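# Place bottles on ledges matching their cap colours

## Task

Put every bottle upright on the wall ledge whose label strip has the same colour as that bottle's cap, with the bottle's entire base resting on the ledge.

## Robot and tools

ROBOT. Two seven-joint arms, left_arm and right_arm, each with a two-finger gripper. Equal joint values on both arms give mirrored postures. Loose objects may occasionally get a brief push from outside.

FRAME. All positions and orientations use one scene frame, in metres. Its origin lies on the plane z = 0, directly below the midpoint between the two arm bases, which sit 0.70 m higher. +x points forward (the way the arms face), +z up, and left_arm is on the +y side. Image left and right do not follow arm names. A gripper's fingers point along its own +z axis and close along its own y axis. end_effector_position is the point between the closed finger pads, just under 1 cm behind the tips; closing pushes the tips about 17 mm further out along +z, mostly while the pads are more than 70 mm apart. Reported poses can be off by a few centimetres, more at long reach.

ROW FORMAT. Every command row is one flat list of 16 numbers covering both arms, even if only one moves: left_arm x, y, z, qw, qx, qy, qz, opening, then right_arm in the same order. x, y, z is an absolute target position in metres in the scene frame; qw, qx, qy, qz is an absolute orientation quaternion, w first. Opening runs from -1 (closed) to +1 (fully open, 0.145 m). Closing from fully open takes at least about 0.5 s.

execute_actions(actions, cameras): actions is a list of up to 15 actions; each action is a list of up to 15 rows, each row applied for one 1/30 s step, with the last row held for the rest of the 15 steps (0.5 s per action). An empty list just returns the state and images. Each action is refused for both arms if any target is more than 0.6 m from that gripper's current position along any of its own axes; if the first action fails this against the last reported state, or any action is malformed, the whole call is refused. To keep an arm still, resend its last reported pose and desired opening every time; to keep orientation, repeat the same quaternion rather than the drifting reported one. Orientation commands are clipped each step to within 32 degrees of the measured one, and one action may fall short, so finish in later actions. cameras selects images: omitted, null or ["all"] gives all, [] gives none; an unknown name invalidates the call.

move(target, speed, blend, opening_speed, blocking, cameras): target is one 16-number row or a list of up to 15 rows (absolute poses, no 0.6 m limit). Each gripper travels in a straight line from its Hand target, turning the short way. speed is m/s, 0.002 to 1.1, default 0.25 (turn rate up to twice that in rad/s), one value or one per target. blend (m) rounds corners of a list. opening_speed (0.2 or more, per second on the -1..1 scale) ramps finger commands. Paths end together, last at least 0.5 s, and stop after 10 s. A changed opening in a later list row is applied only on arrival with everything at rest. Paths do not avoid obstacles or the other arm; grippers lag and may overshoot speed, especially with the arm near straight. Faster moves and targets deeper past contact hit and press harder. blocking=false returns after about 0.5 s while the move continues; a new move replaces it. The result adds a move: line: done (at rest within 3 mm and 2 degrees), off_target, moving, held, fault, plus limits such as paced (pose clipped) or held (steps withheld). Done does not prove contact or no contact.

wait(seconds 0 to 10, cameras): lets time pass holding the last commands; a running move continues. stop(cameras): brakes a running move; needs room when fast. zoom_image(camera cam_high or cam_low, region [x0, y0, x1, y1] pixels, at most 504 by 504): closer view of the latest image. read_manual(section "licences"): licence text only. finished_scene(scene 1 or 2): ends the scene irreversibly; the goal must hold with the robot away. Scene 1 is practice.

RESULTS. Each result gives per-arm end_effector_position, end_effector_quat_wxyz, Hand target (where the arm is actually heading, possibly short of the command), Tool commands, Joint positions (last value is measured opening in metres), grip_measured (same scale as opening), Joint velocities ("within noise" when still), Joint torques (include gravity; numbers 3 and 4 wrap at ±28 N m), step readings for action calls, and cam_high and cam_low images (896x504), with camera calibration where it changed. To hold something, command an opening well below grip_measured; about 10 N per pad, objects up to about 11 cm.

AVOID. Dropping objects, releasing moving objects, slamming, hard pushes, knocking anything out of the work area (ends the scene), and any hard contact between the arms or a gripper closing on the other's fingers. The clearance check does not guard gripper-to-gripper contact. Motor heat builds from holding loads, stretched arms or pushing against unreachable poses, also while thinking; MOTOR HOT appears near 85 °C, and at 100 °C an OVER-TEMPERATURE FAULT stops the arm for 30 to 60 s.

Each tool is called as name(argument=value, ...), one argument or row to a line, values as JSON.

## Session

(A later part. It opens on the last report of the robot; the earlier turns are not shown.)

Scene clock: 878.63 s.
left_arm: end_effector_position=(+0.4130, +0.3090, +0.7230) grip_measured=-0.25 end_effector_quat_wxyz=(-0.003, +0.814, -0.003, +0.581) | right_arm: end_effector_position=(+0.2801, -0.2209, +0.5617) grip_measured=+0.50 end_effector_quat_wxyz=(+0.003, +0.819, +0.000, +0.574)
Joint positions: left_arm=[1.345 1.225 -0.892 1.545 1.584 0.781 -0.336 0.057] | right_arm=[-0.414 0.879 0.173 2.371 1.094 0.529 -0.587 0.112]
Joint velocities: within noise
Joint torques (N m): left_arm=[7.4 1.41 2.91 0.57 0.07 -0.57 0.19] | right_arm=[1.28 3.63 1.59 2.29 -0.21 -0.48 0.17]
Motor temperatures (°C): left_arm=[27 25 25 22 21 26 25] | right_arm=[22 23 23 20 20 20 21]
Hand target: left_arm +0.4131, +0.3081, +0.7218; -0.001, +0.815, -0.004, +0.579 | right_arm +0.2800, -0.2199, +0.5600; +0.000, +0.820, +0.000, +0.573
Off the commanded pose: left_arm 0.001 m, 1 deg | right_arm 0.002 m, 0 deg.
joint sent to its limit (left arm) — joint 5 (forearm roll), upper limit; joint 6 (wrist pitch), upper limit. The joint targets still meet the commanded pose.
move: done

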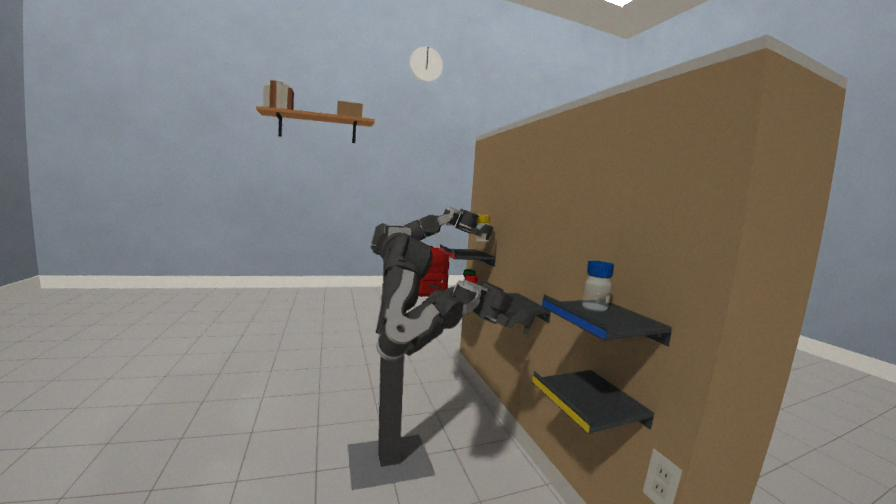

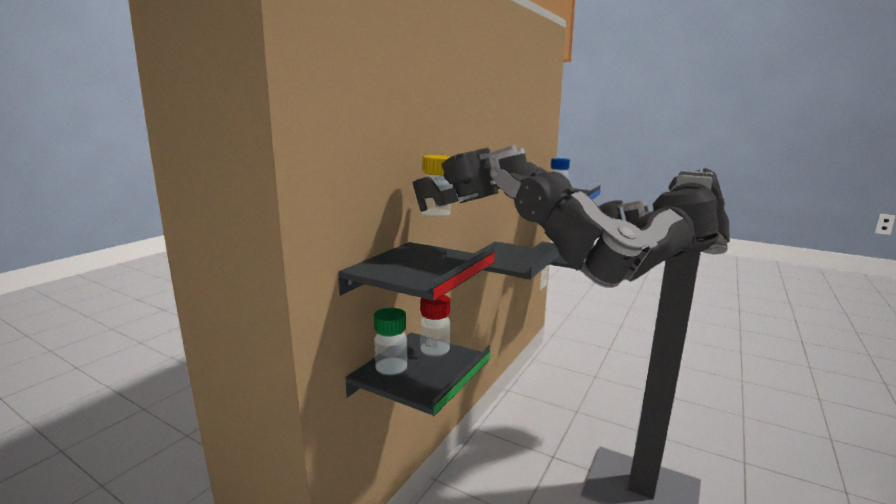

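move(
  target=[
    [0.31,0.3,0.725,0,0.82,0,0.573,-0.55,0.28,-0.22,0.56,0,0.82,0,0.573,0.5],
    [0.29,0.2,0.68,0.074,0.81,-0.107,0.567,-0.55,0.28,-0.22,0.56,0,0.82,0,0.573,0.5],
    [0.3,0.03,0.64,0.148,0.792,-0.212,0.554,-0.55,0.28,-0.22,0.56,0,0.82,0,0.573,0.7],
    [0.4,-0.028,0.6,0.148,0.792,-0.212,0.554,-0.55,0.28,-0.22,0.56,0,0.82,0,0.573,0.7],
    [0.4,-0.028,0.556,0.148,0.792,-0.212,0.554,-0.55,0.28,-0.22,0.56,0,0.82,0,0.573,0.7],
  ],
  speed=0.2,
  blend=[0.02,0.02,0.01,0,0],
)

zoom_image(
  camera="cam_low",
  region=[450, 175, 570, 285],
)

zoom_image(
  camera="cam_high",
  region=[470, 220, 580, 320],
)

Scene clock: 898.00 s.
left_arm: end_effector_position=(+0.4010, -0.0280, +0.5616) grip_measured=-0.25 end_effector_quat_wxyz=(+0.148, +0.788, -0.210, +0.559) | right_arm: end_effector_position=(+0.2801, -0.2209, +0.5617) grip_measured=+0.70 end_effector_quat_wxyz=(+0.003, +0.819, +0.000, +0.574)
Joint positions: left_arm=[0.9 0.356 -1.073 1.632 1.136 0.509 -0.593 0.057] | right_arm=[-0.414 0.879 0.173 2.371 1.094 0.529 -0.587 0.125]
Joint velocities: within noise
Joint torques (N m): left_arm=[7.42 -0.09 1.69 2.26 -0.13 -0.6 0.27] | right_arm=[1.49 3.68 1.54 2.32 -0.21 -0.49 0.18]
Motor temperatures (°C): left_arm=[28 24 25 21 21 26 25] | right_arm=[22 23 23 20 20 20 21]
Hand target: left_arm +0.4000, -0.0279, +0.5560; +0.148, +0.792, -0.212, +0.554 | right_arm +0.2800, -0.2199, +0.5600; +0.000, +0.820, +0.000, +0.573
Off the commanded pose: left_arm 0.006 m, 1 deg | right_arm 0.002 m, 0 deg.
move: off_target (left_arm); blend cut to 0 m at target 3

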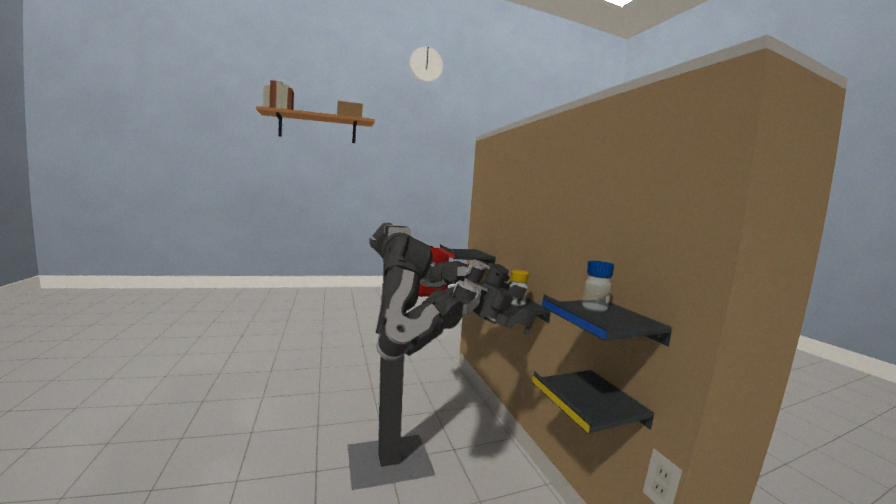

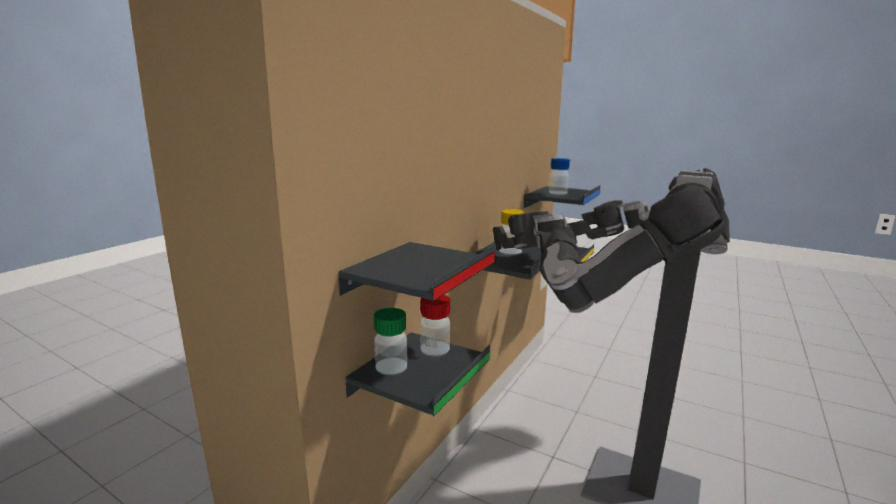

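Scaled by 4.200 from the camera's 896x504 image, which has a finer 1280x720 frame.

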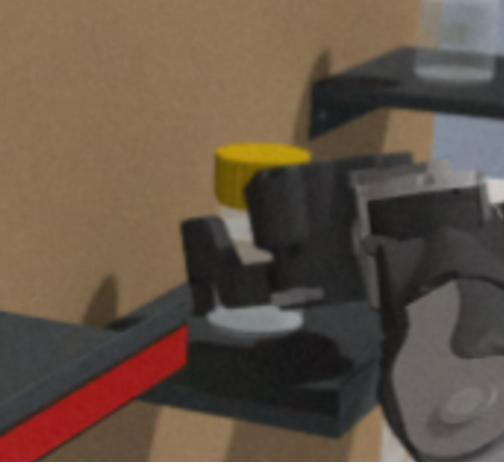

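Scaled by 4.582 from the camera's 896x504 image, which has a finer 1280x720 frame.

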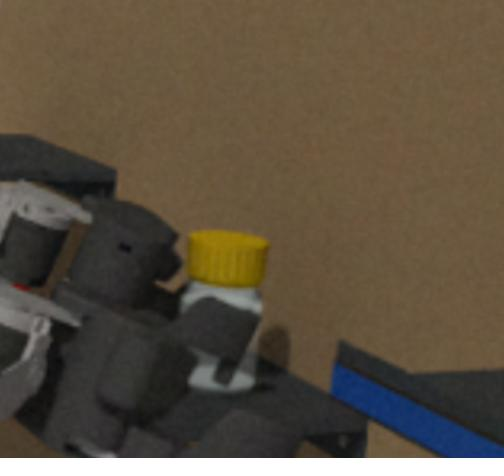

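move(
  target=[
    [0.4,-0.028,0.561,0.148,0.79,-0.21,0.557,0.5,0.28,-0.2,0.72,0,0.707,0,0.707,0.9],
    [0.3,0.03,0.59,0.148,0.792,-0.212,0.554,0.5,0.28,-0.19,0.72,-0.06,0.704,0.06,0.704,0.9],
    [0.26,0.18,0.6,0.074,0.81,-0.107,0.567,0.8,0.295,-0.1,0.68,-0.13,0.695,0.13,0.695,0.9],
    [0.27,0.25,0.52,0,0.82,0,0.573,0.8,0.3,-0.09,0.6,-0.148,0.792,0.212,0.554,0.9],
    [0.29,0.312,0.51,0,0.82,0,0.573,0.8,0.315,-0.078,0.58,-0.148,0.792,0.212,0.554,0.9],
  ],
  speed=0.25,
  opening_speed=1.5,
)

zoom_image(
  camera="cam_low",
  region=[390, 190, 590, 390],
)

zoom_image(
  camera="cam_high",
  region=[470, 220, 580, 320],
)

Scene clock: 915.60 s.
left_arm: end_effector_position=(+0.2892, +0.3135, +0.5096) grip_measured=+0.80 end_effector_quat_wxyz=(-0.004, +0.821, +0.000, +0.571) | right_arm: end_effector_position=(+0.3152, -0.0793, +0.5799) grip_measured=+0.90 end_effector_quat_wxyz=(-0.145, +0.793, +0.211, +0.553)
Joint positions: left_arm=[0.25 1.67 -1.051 1.938 1.479 -0.443 -0.321 0.132] | right_arm=[0.399 0.813 -0.561 2.229 1.149 0.697 -0.478 0.139]
Joint velocities: within noise
Joint torques (N m): left_arm=[3.76 5.84 2.58 1.11 0.04 -0.64 0.26] | right_arm=[3.76 1.83 2.43 2.29 -0.15 -0.49 0.17]
Motor temperatures (°C): left_arm=[28 24 25 22 21 26 25] | right_arm=[22 23 23 20 20 20 21]
Hand target: left_arm +0.2900, +0.3120, +0.5100; +0.000, +0.820, +0.000, +0.573 | right_arm +0.3150, -0.0781, +0.5801; -0.148, +0.792, +0.212, +0.554
Off the commanded pose: left_arm 0.002 m, 0 deg | right_arm 0.001 m, 0 deg.
move: done; target 3's new opening was sent with left_arm's hand 0.002 m and 7 deg from that target

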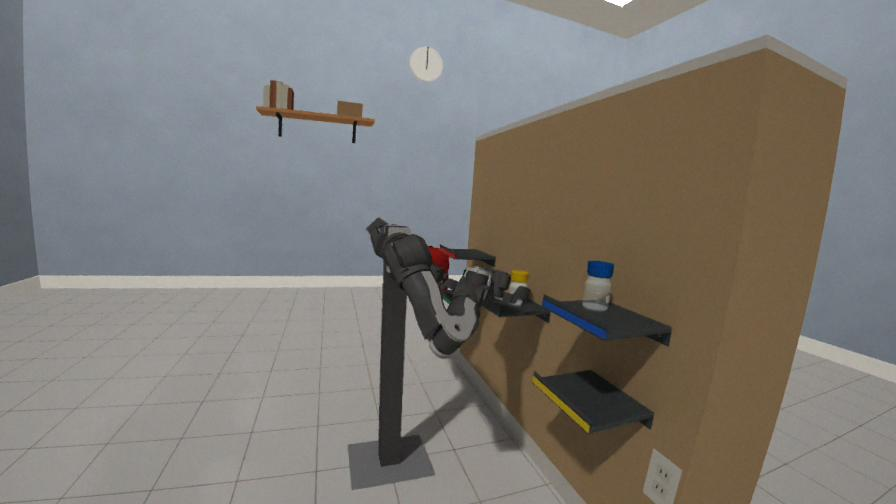

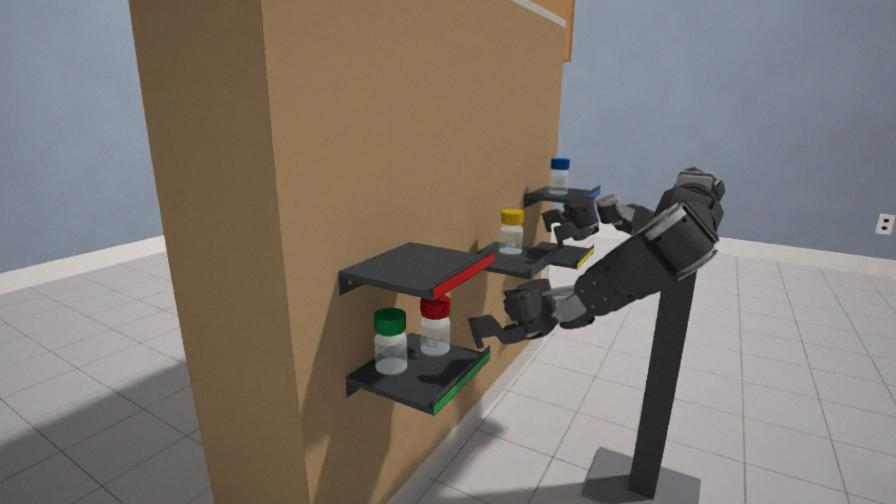

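Scaled by 2.520 from the camera's 896x504 image, which has a finer 1280x720 frame.

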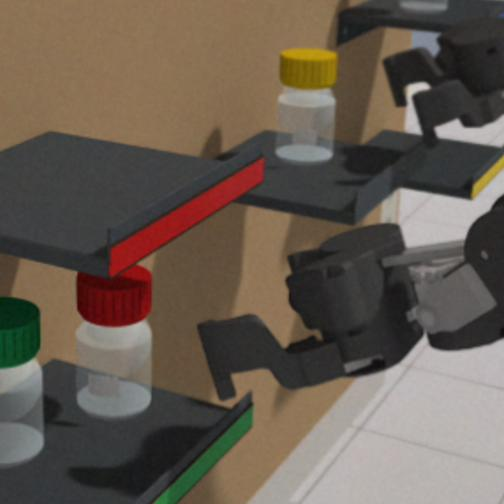

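Scaled by 4.582 from the camera's 896x504 image, which has a finer 1280x720 frame.

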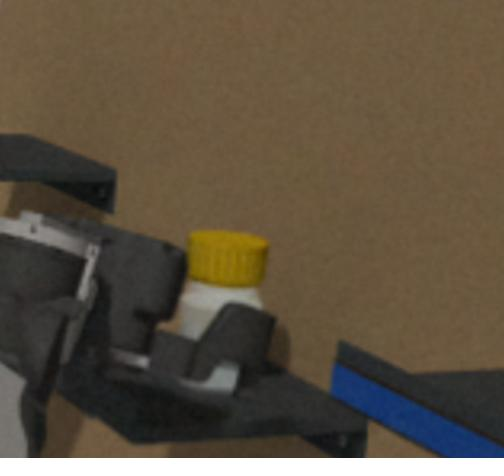

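move(
  target=[
    [0.34,0.309,0.495,0,0.82,0,0.573,0.6,0.36,-0.052,0.568,-0.148,0.792,0.212,0.554,0.9],
    [0.413,0.308,0.477,0,0.82,0,0.573,0.6,0.405,-0.026,0.565,-0.148,0.792,0.212,0.554,0.9],
    [0.413,0.308,0.477,0,0.82,0,0.573,-0.55,0.405,-0.026,0.565,-0.148,0.792,0.212,0.554,-0.55],
  ],
  speed=0.13,
  opening_speed=1.2,
)

zoom_image(
  camera="cam_low",
  region=[390, 190, 590, 390],
)

zoom_image(
  camera="cam_high",
  region=[470, 220, 580, 320],
)

Scene clock: 931.27 s.
left_arm: end_effector_position=(+0.4140, +0.3092, +0.4798) grip_measured=-0.23 end_effector_quat_wxyz=(-0.001, +0.817, +0.002, +0.576) | right_arm: end_effector_position=(+0.4054, -0.0263, +0.5664) grip_measured=-0.29 end_effector_quat_wxyz=(-0.148, +0.791, +0.211, +0.554)
Joint positions: left_arm=[0.63 1.069 -0.988 1.325 1.296 -0.025 -0.181 0.058] | right_arm=[0.743 0.462 -0.792 1.703 0.981 0.663 -0.359 0.054]
Joint velocities: within noise
Joint torques (N m): left_arm=[6.71 4.71 2.45 1.84 0.04 -0.55 0.19] | right_arm=[6 0.38 2.73 2.7 -0.15 -0.49 0.08]
Motor temperatures (°C): left_arm=[27 25 25 21 21 26 25] | right_arm=[23 23 23 20 20 20 21]
Hand target: left_arm +0.4130, +0.3080, +0.4770; +0.000, +0.820, +0.000, +0.573 | right_arm +0.4050, -0.0259, +0.5651; -0.148, +0.792, +0.212, +0.554
Off the commanded pose: left_arm 0.003 m, 1 deg | right_arm 0.001 m, 0 deg.
move: done; target 3's new opening was sent with left_arm's hand 0.004 m and 1 deg from that target

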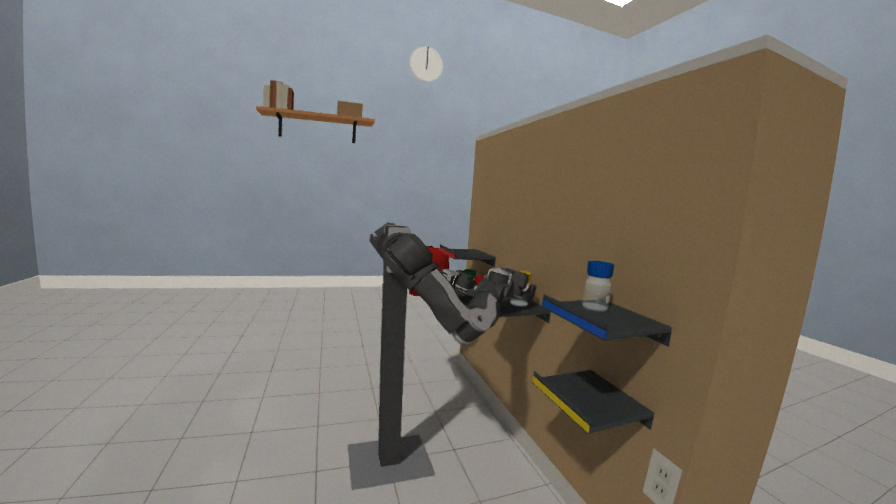

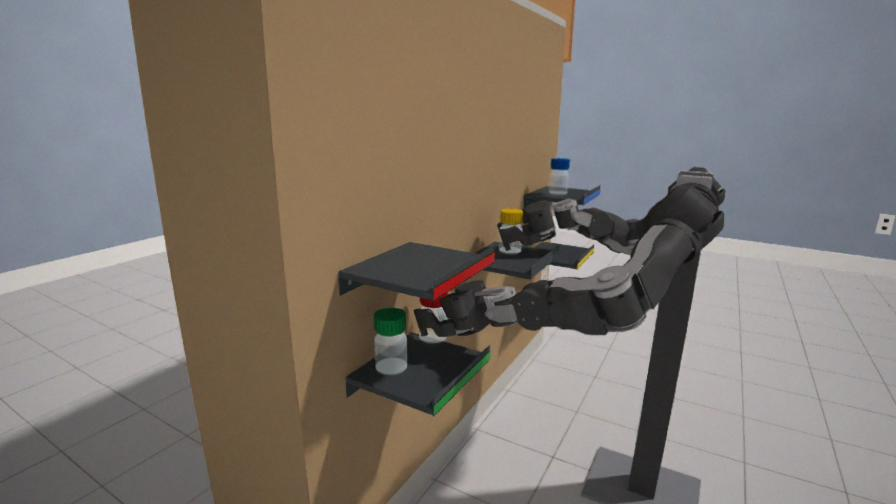

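Scaled by 2.520 from the camera's 896x504 image, which has a finer 1280x720 frame.

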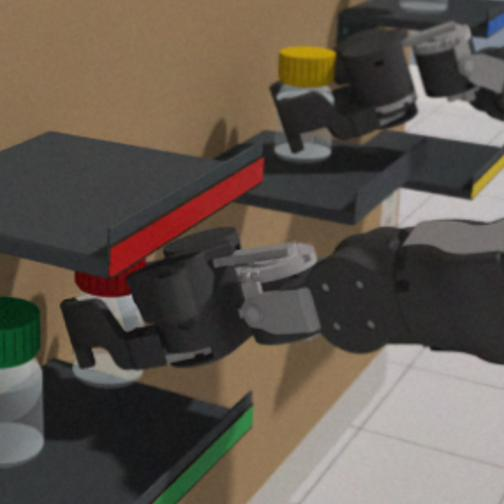

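Scaled by 4.582 from the camera's 896x504 image, which has a finer 1280x720 frame.

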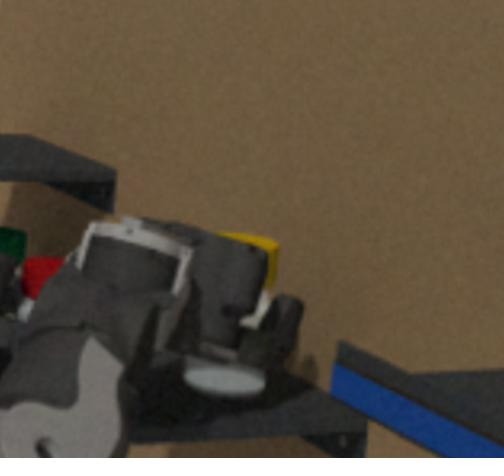

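move(
  target=[
    [0.41,0.308,0.515,0,0.82,0,0.573,-0.6,0.405,-0.026,0.6,-0.148,0.792,0.212,0.554,-0.6],
    [0.29,0.3,0.52,0,0.82,0,0.573,-0.6,0.3,-0.09,0.61,-0.148,0.792,0.212,0.554,-0.6],
    [0.27,0.2,0.57,0,0.82,0,0.573,-0.6,0.28,-0.21,0.57,0,0.82,0,0.573,-0.6],
    [0.28,0.2,0.71,0,0.8,0,0.6,-0.6,0.285,-0.36,0.51,0,0.82,0,0.573,-0.6],
    [0.3,0.31,0.728,0,0.82,0,0.573,-0.6,0.3,-0.37,0.508,0,0.82,0,0.573,-0.6],
  ],
  speed=0.2,
  blend=[0,0.02,0.02,0.02,0],
)

zoom_image(
  camera="cam_low",
  region=[390, 150, 590, 350],
)

zoom_image(
  camera="cam_high",
  region=[500, 260, 660, 440],
)

Scene clock: 955.53 s.
left_arm: end_effector_position=(+0.2999, +0.3110, +0.7251) grip_measured=-0.23 end_effector_quat_wxyz=(-0.012, +0.803, -0.083, +0.591) | right_arm: end_effector_position=(+0.2994, -0.3714, +0.5078) grip_measured=-0.29 end_effector_quat_wxyz=(+0.002, +0.821, -0.003, +0.572)
Joint positions: left_arm=[1.985 1.785 -1.506 1.993 1.584 0.781 -0.069 0.058] | right_arm=[-0.623 1.056 0.421 1.666 1.086 0.145 0.112 0.054]
Joint velocities: within noise
Joint torques (N m): left_arm=[3.39 -2.89 3.85 -0.66 0.12 -0.73 0.15] | right_arm=[2.52 6.63 3.26 1.94 0.16 -0.56 0.18]
Motor temperatures (°C): left_arm=[27 25 25 21 21 26 24] | right_arm=[24 23 23 20 20 21 21]
Hand target: left_arm +0.3000, +0.3102, +0.7278; -0.010, +0.800, -0.084, +0.594 | right_arm +0.3000, -0.3700, +0.5081; +0.000, +0.820, +0.000, +0.573
Off the commanded pose: left_arm 0.003 m, 10 deg | right_arm 0.002 m, 0 deg.
joint sent to its limit (left arm) — joint 1 (shoulder pitch), upper limit; joint 5 (forearm roll), upper limit. The joint targets are off in orientation, not in position.
move: off_target (left_arm)

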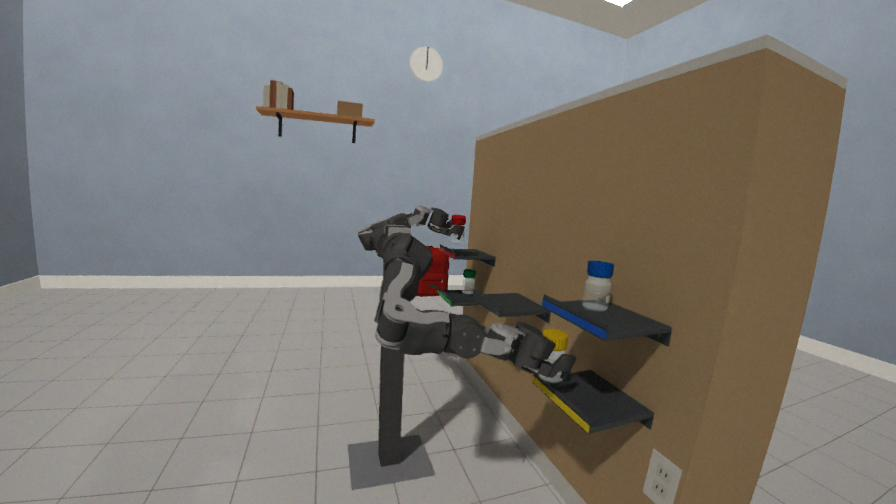

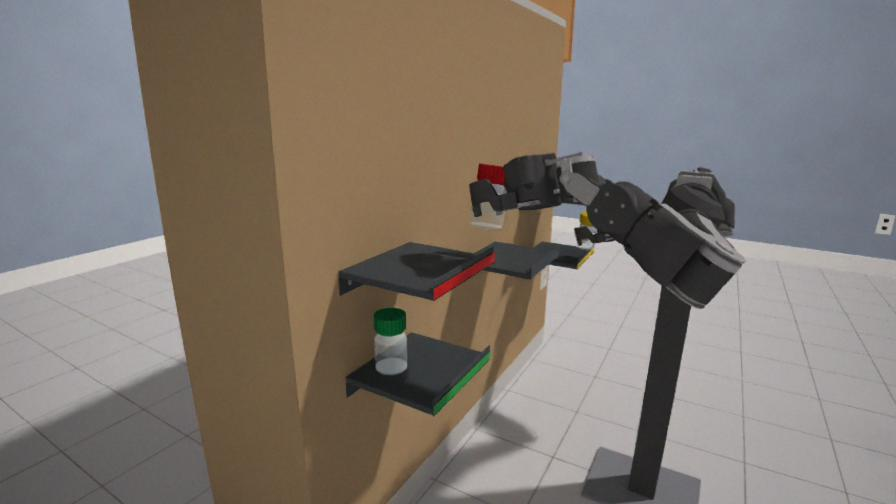

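Scaled by 2.520 from the camera's 896x504 image, which has a finer 1280x720 frame.

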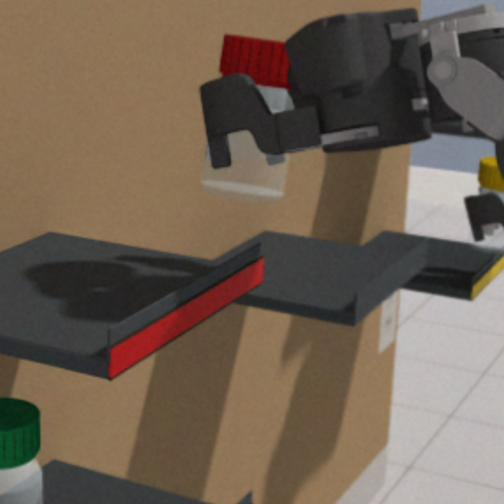

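Scaled by 2.800 from the camera's 896x504 image, which has a finer 1280x720 frame.

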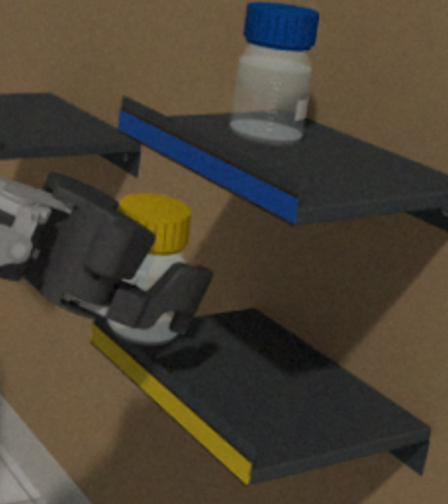

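move(
  target=[
    [0.41,0.335,0.725,0,0.82,0,0.573,-0.6,0.4,-0.375,0.505,0,0.82,0,0.573,-0.6],
    [0.41,0.335,0.685,0,0.82,0,0.573,-0.6,0.4,-0.375,0.485,0,0.82,0,0.573,-0.6],
    [0.41,0.335,0.658,0,0.82,0,0.573,-0.6,0.4,-0.375,0.466,0,0.82,0,0.573,-0.6],
  ],
  speed=[0.15,0.15,0.06],
)

zoom_image(
  camera="cam_low",
  region=[370, 150, 510, 310],
)

zoom_image(
  camera="cam_high",
  region=[500, 260, 660, 440],
)

Scene clock: 966.97 s.
left_arm: end_effector_position=(+0.4114, +0.3364, +0.6714) grip_measured=-0.24 end_effector_quat_wxyz=(+0.001, +0.806, +0.005, +0.592) | right_arm: end_effector_position=(+0.4003, -0.3775, +0.4693) grip_measured=-0.29 end_effector_quat_wxyz=(+0.003, +0.818, -0.003, +0.576)
Joint positions: left_arm=[1.327 1.357 -1.167 1.526 1.572 0.462 -0.179 0.058] | right_arm=[0.306 0.9 -0.258 1.075 0.872 0.14 0.229 0.054]
Joint velocities: within noise
Joint torques (N m): left_arm=[4.18 1.46 1.13 0.7 0.01 0.05 0.19] | right_arm=[4.71 5.79 2.15 2.07 0.18 -0.43 0.16]
Motor temperatures (°C): left_arm=[26 24 26 21 21 26 24] | right_arm=[23 24 23 20 20 21 21]
Hand target: left_arm +0.4099, +0.3349, +0.6582; +0.000, +0.820, +0.000, +0.573 | right_arm +0.4000, -0.3750, +0.4661; +0.000, +0.820, +0.000, +0.573
Off the commanded pose: left_arm 0.014 m, 3 deg | right_arm 0.004 m, 1 deg.
move: off_target (left_arm, right_arm)

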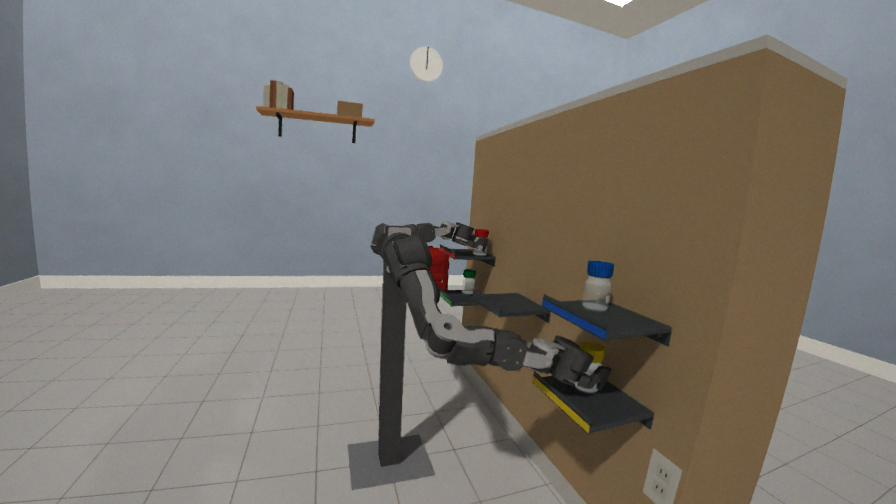

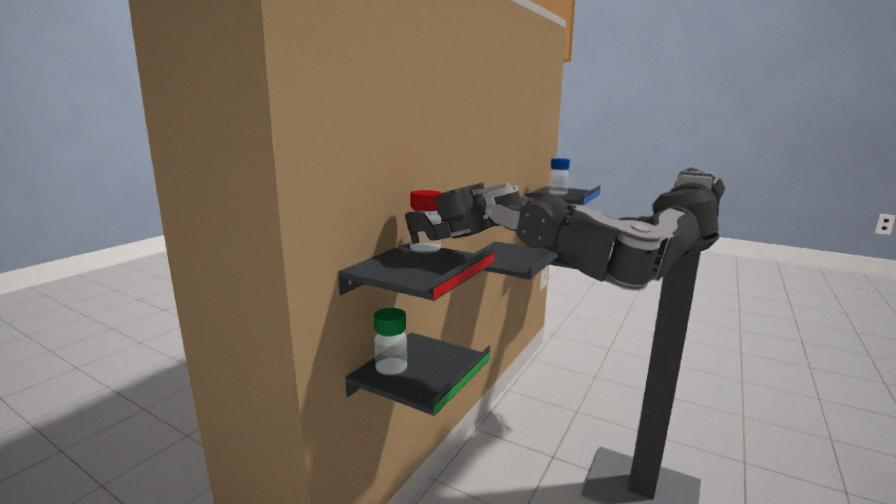

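Scaled by 3.150 from the camera's 896x504 image, which has a finer 1280x720 frame.

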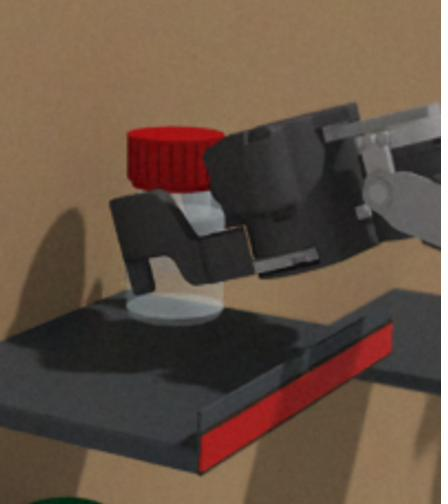

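Scaled by 2.800 from the camera's 896x504 image, which has a finer 1280x720 frame.

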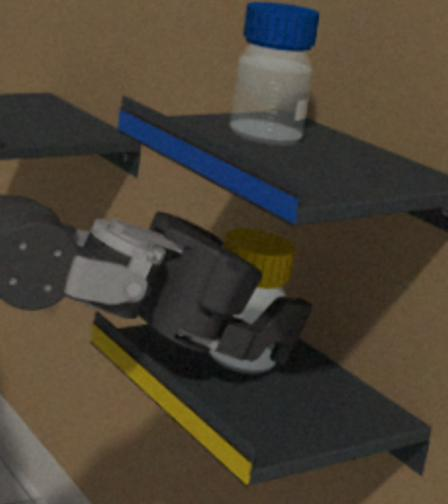

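move(
  target=[
    [0.411,0.336,0.669,0,0.81,0,0.586,-0.6,0.4,-0.377,0.461,0,0.82,0,0.573,-0.6],
    [0.411,0.336,0.671,0,0.806,0,0.592,0.4,0.4,-0.377,0.466,0,0.82,0,0.573,0.4],
    [0.29,0.336,0.72,0,0.82,0,0.573,0.4,0.29,-0.377,0.51,0,0.82,0,0.573,0.4],
  ],
  speed=0.15,
  opening_speed=1.2,
)

zoom_image(
  camera="cam_high",
  region=[420, 210, 680, 440],
)

Scene clock: 978.40 s.
left_arm: end_effector_position=(+0.2898, +0.3363, +0.7222) grip_measured=+0.40 end_effector_quat_wxyz=(-0.005, +0.804, -0.042, +0.593) | right_arm: end_effector_position=(+0.2896, -0.3777, +0.5087) grip_measured=+0.40 end_effector_quat_wxyz=(+0.002, +0.820, -0.002, +0.572)
Joint positions: left_arm=[1.988 1.855 -1.505 1.954 1.585 0.78 -0.025 0.105] | right_arm=[-0.701 1.043 0.493 1.667 1.086 0.128 0.151 0.105]
Joint velocities: within noise
Joint torques (N m): left_arm=[2.2 -2.91 2.19 0.03 0.13 -0.51 -0.05] | right_arm=[1.44 6.42 5.04 2.37 0.26 -0.34 0.19]
Motor temperatures (°C): left_arm=[26 24 26 21 21 25 24] | right_arm=[23 24 23 20 20 21 21]
Hand target: left_arm +0.2900, +0.3363, +0.7198; -0.005, +0.807, -0.042, +0.589 | right_arm +0.2900, -0.3770, +0.5100; +0.000, +0.820, +0.000, +0.573
Off the commanded pose: left_arm 0.002 m, 6 deg | right_arm 0.001 m, 0 deg.
joint read past its limit (left arm) — joint 1 (shoulder pitch), upper limit.
joint sent to its limit (left arm) — joint 1 (shoulder pitch), upper limit; joint 5 (forearm roll), upper limit; joint 6 (wrist pitch), upper limit. The joint targets are off in orientation, not in position.
move: off_target (left_arm)

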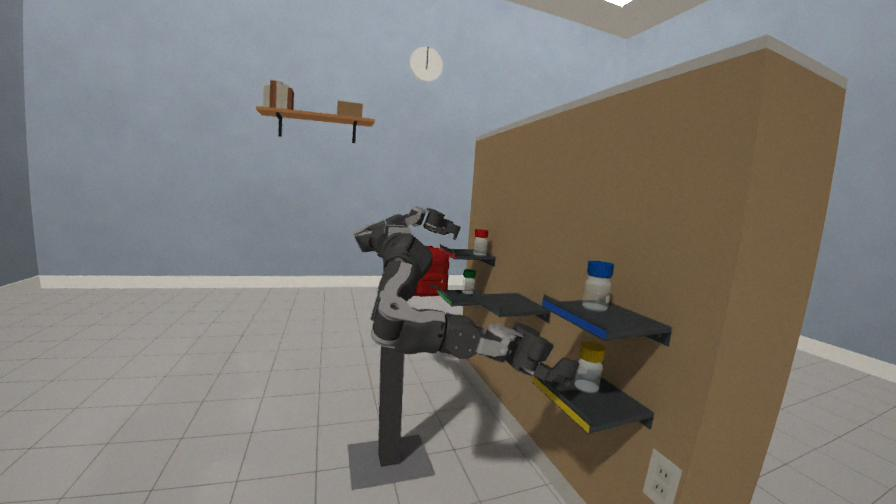

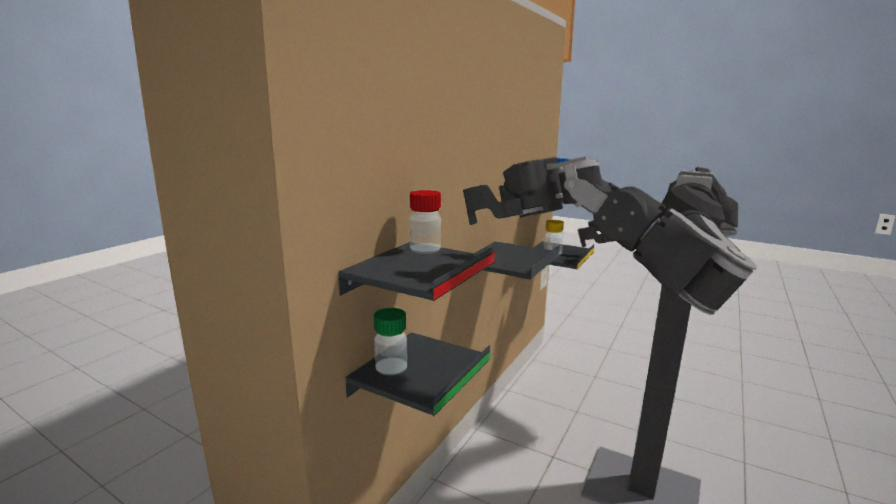

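Scaled by 1.938 from the camera's 896x504 image, which has a finer 1280x720 frame.

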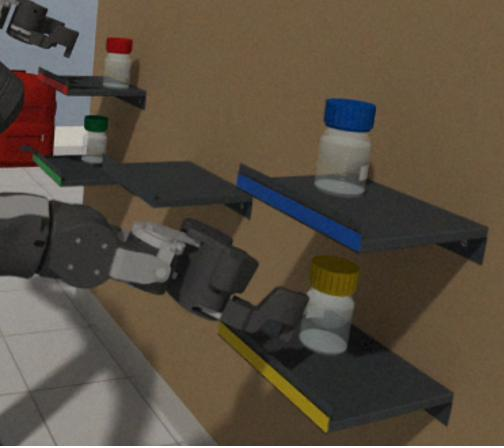

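finished_scene(
  scene=2,
)

The scene is finished: the task was done.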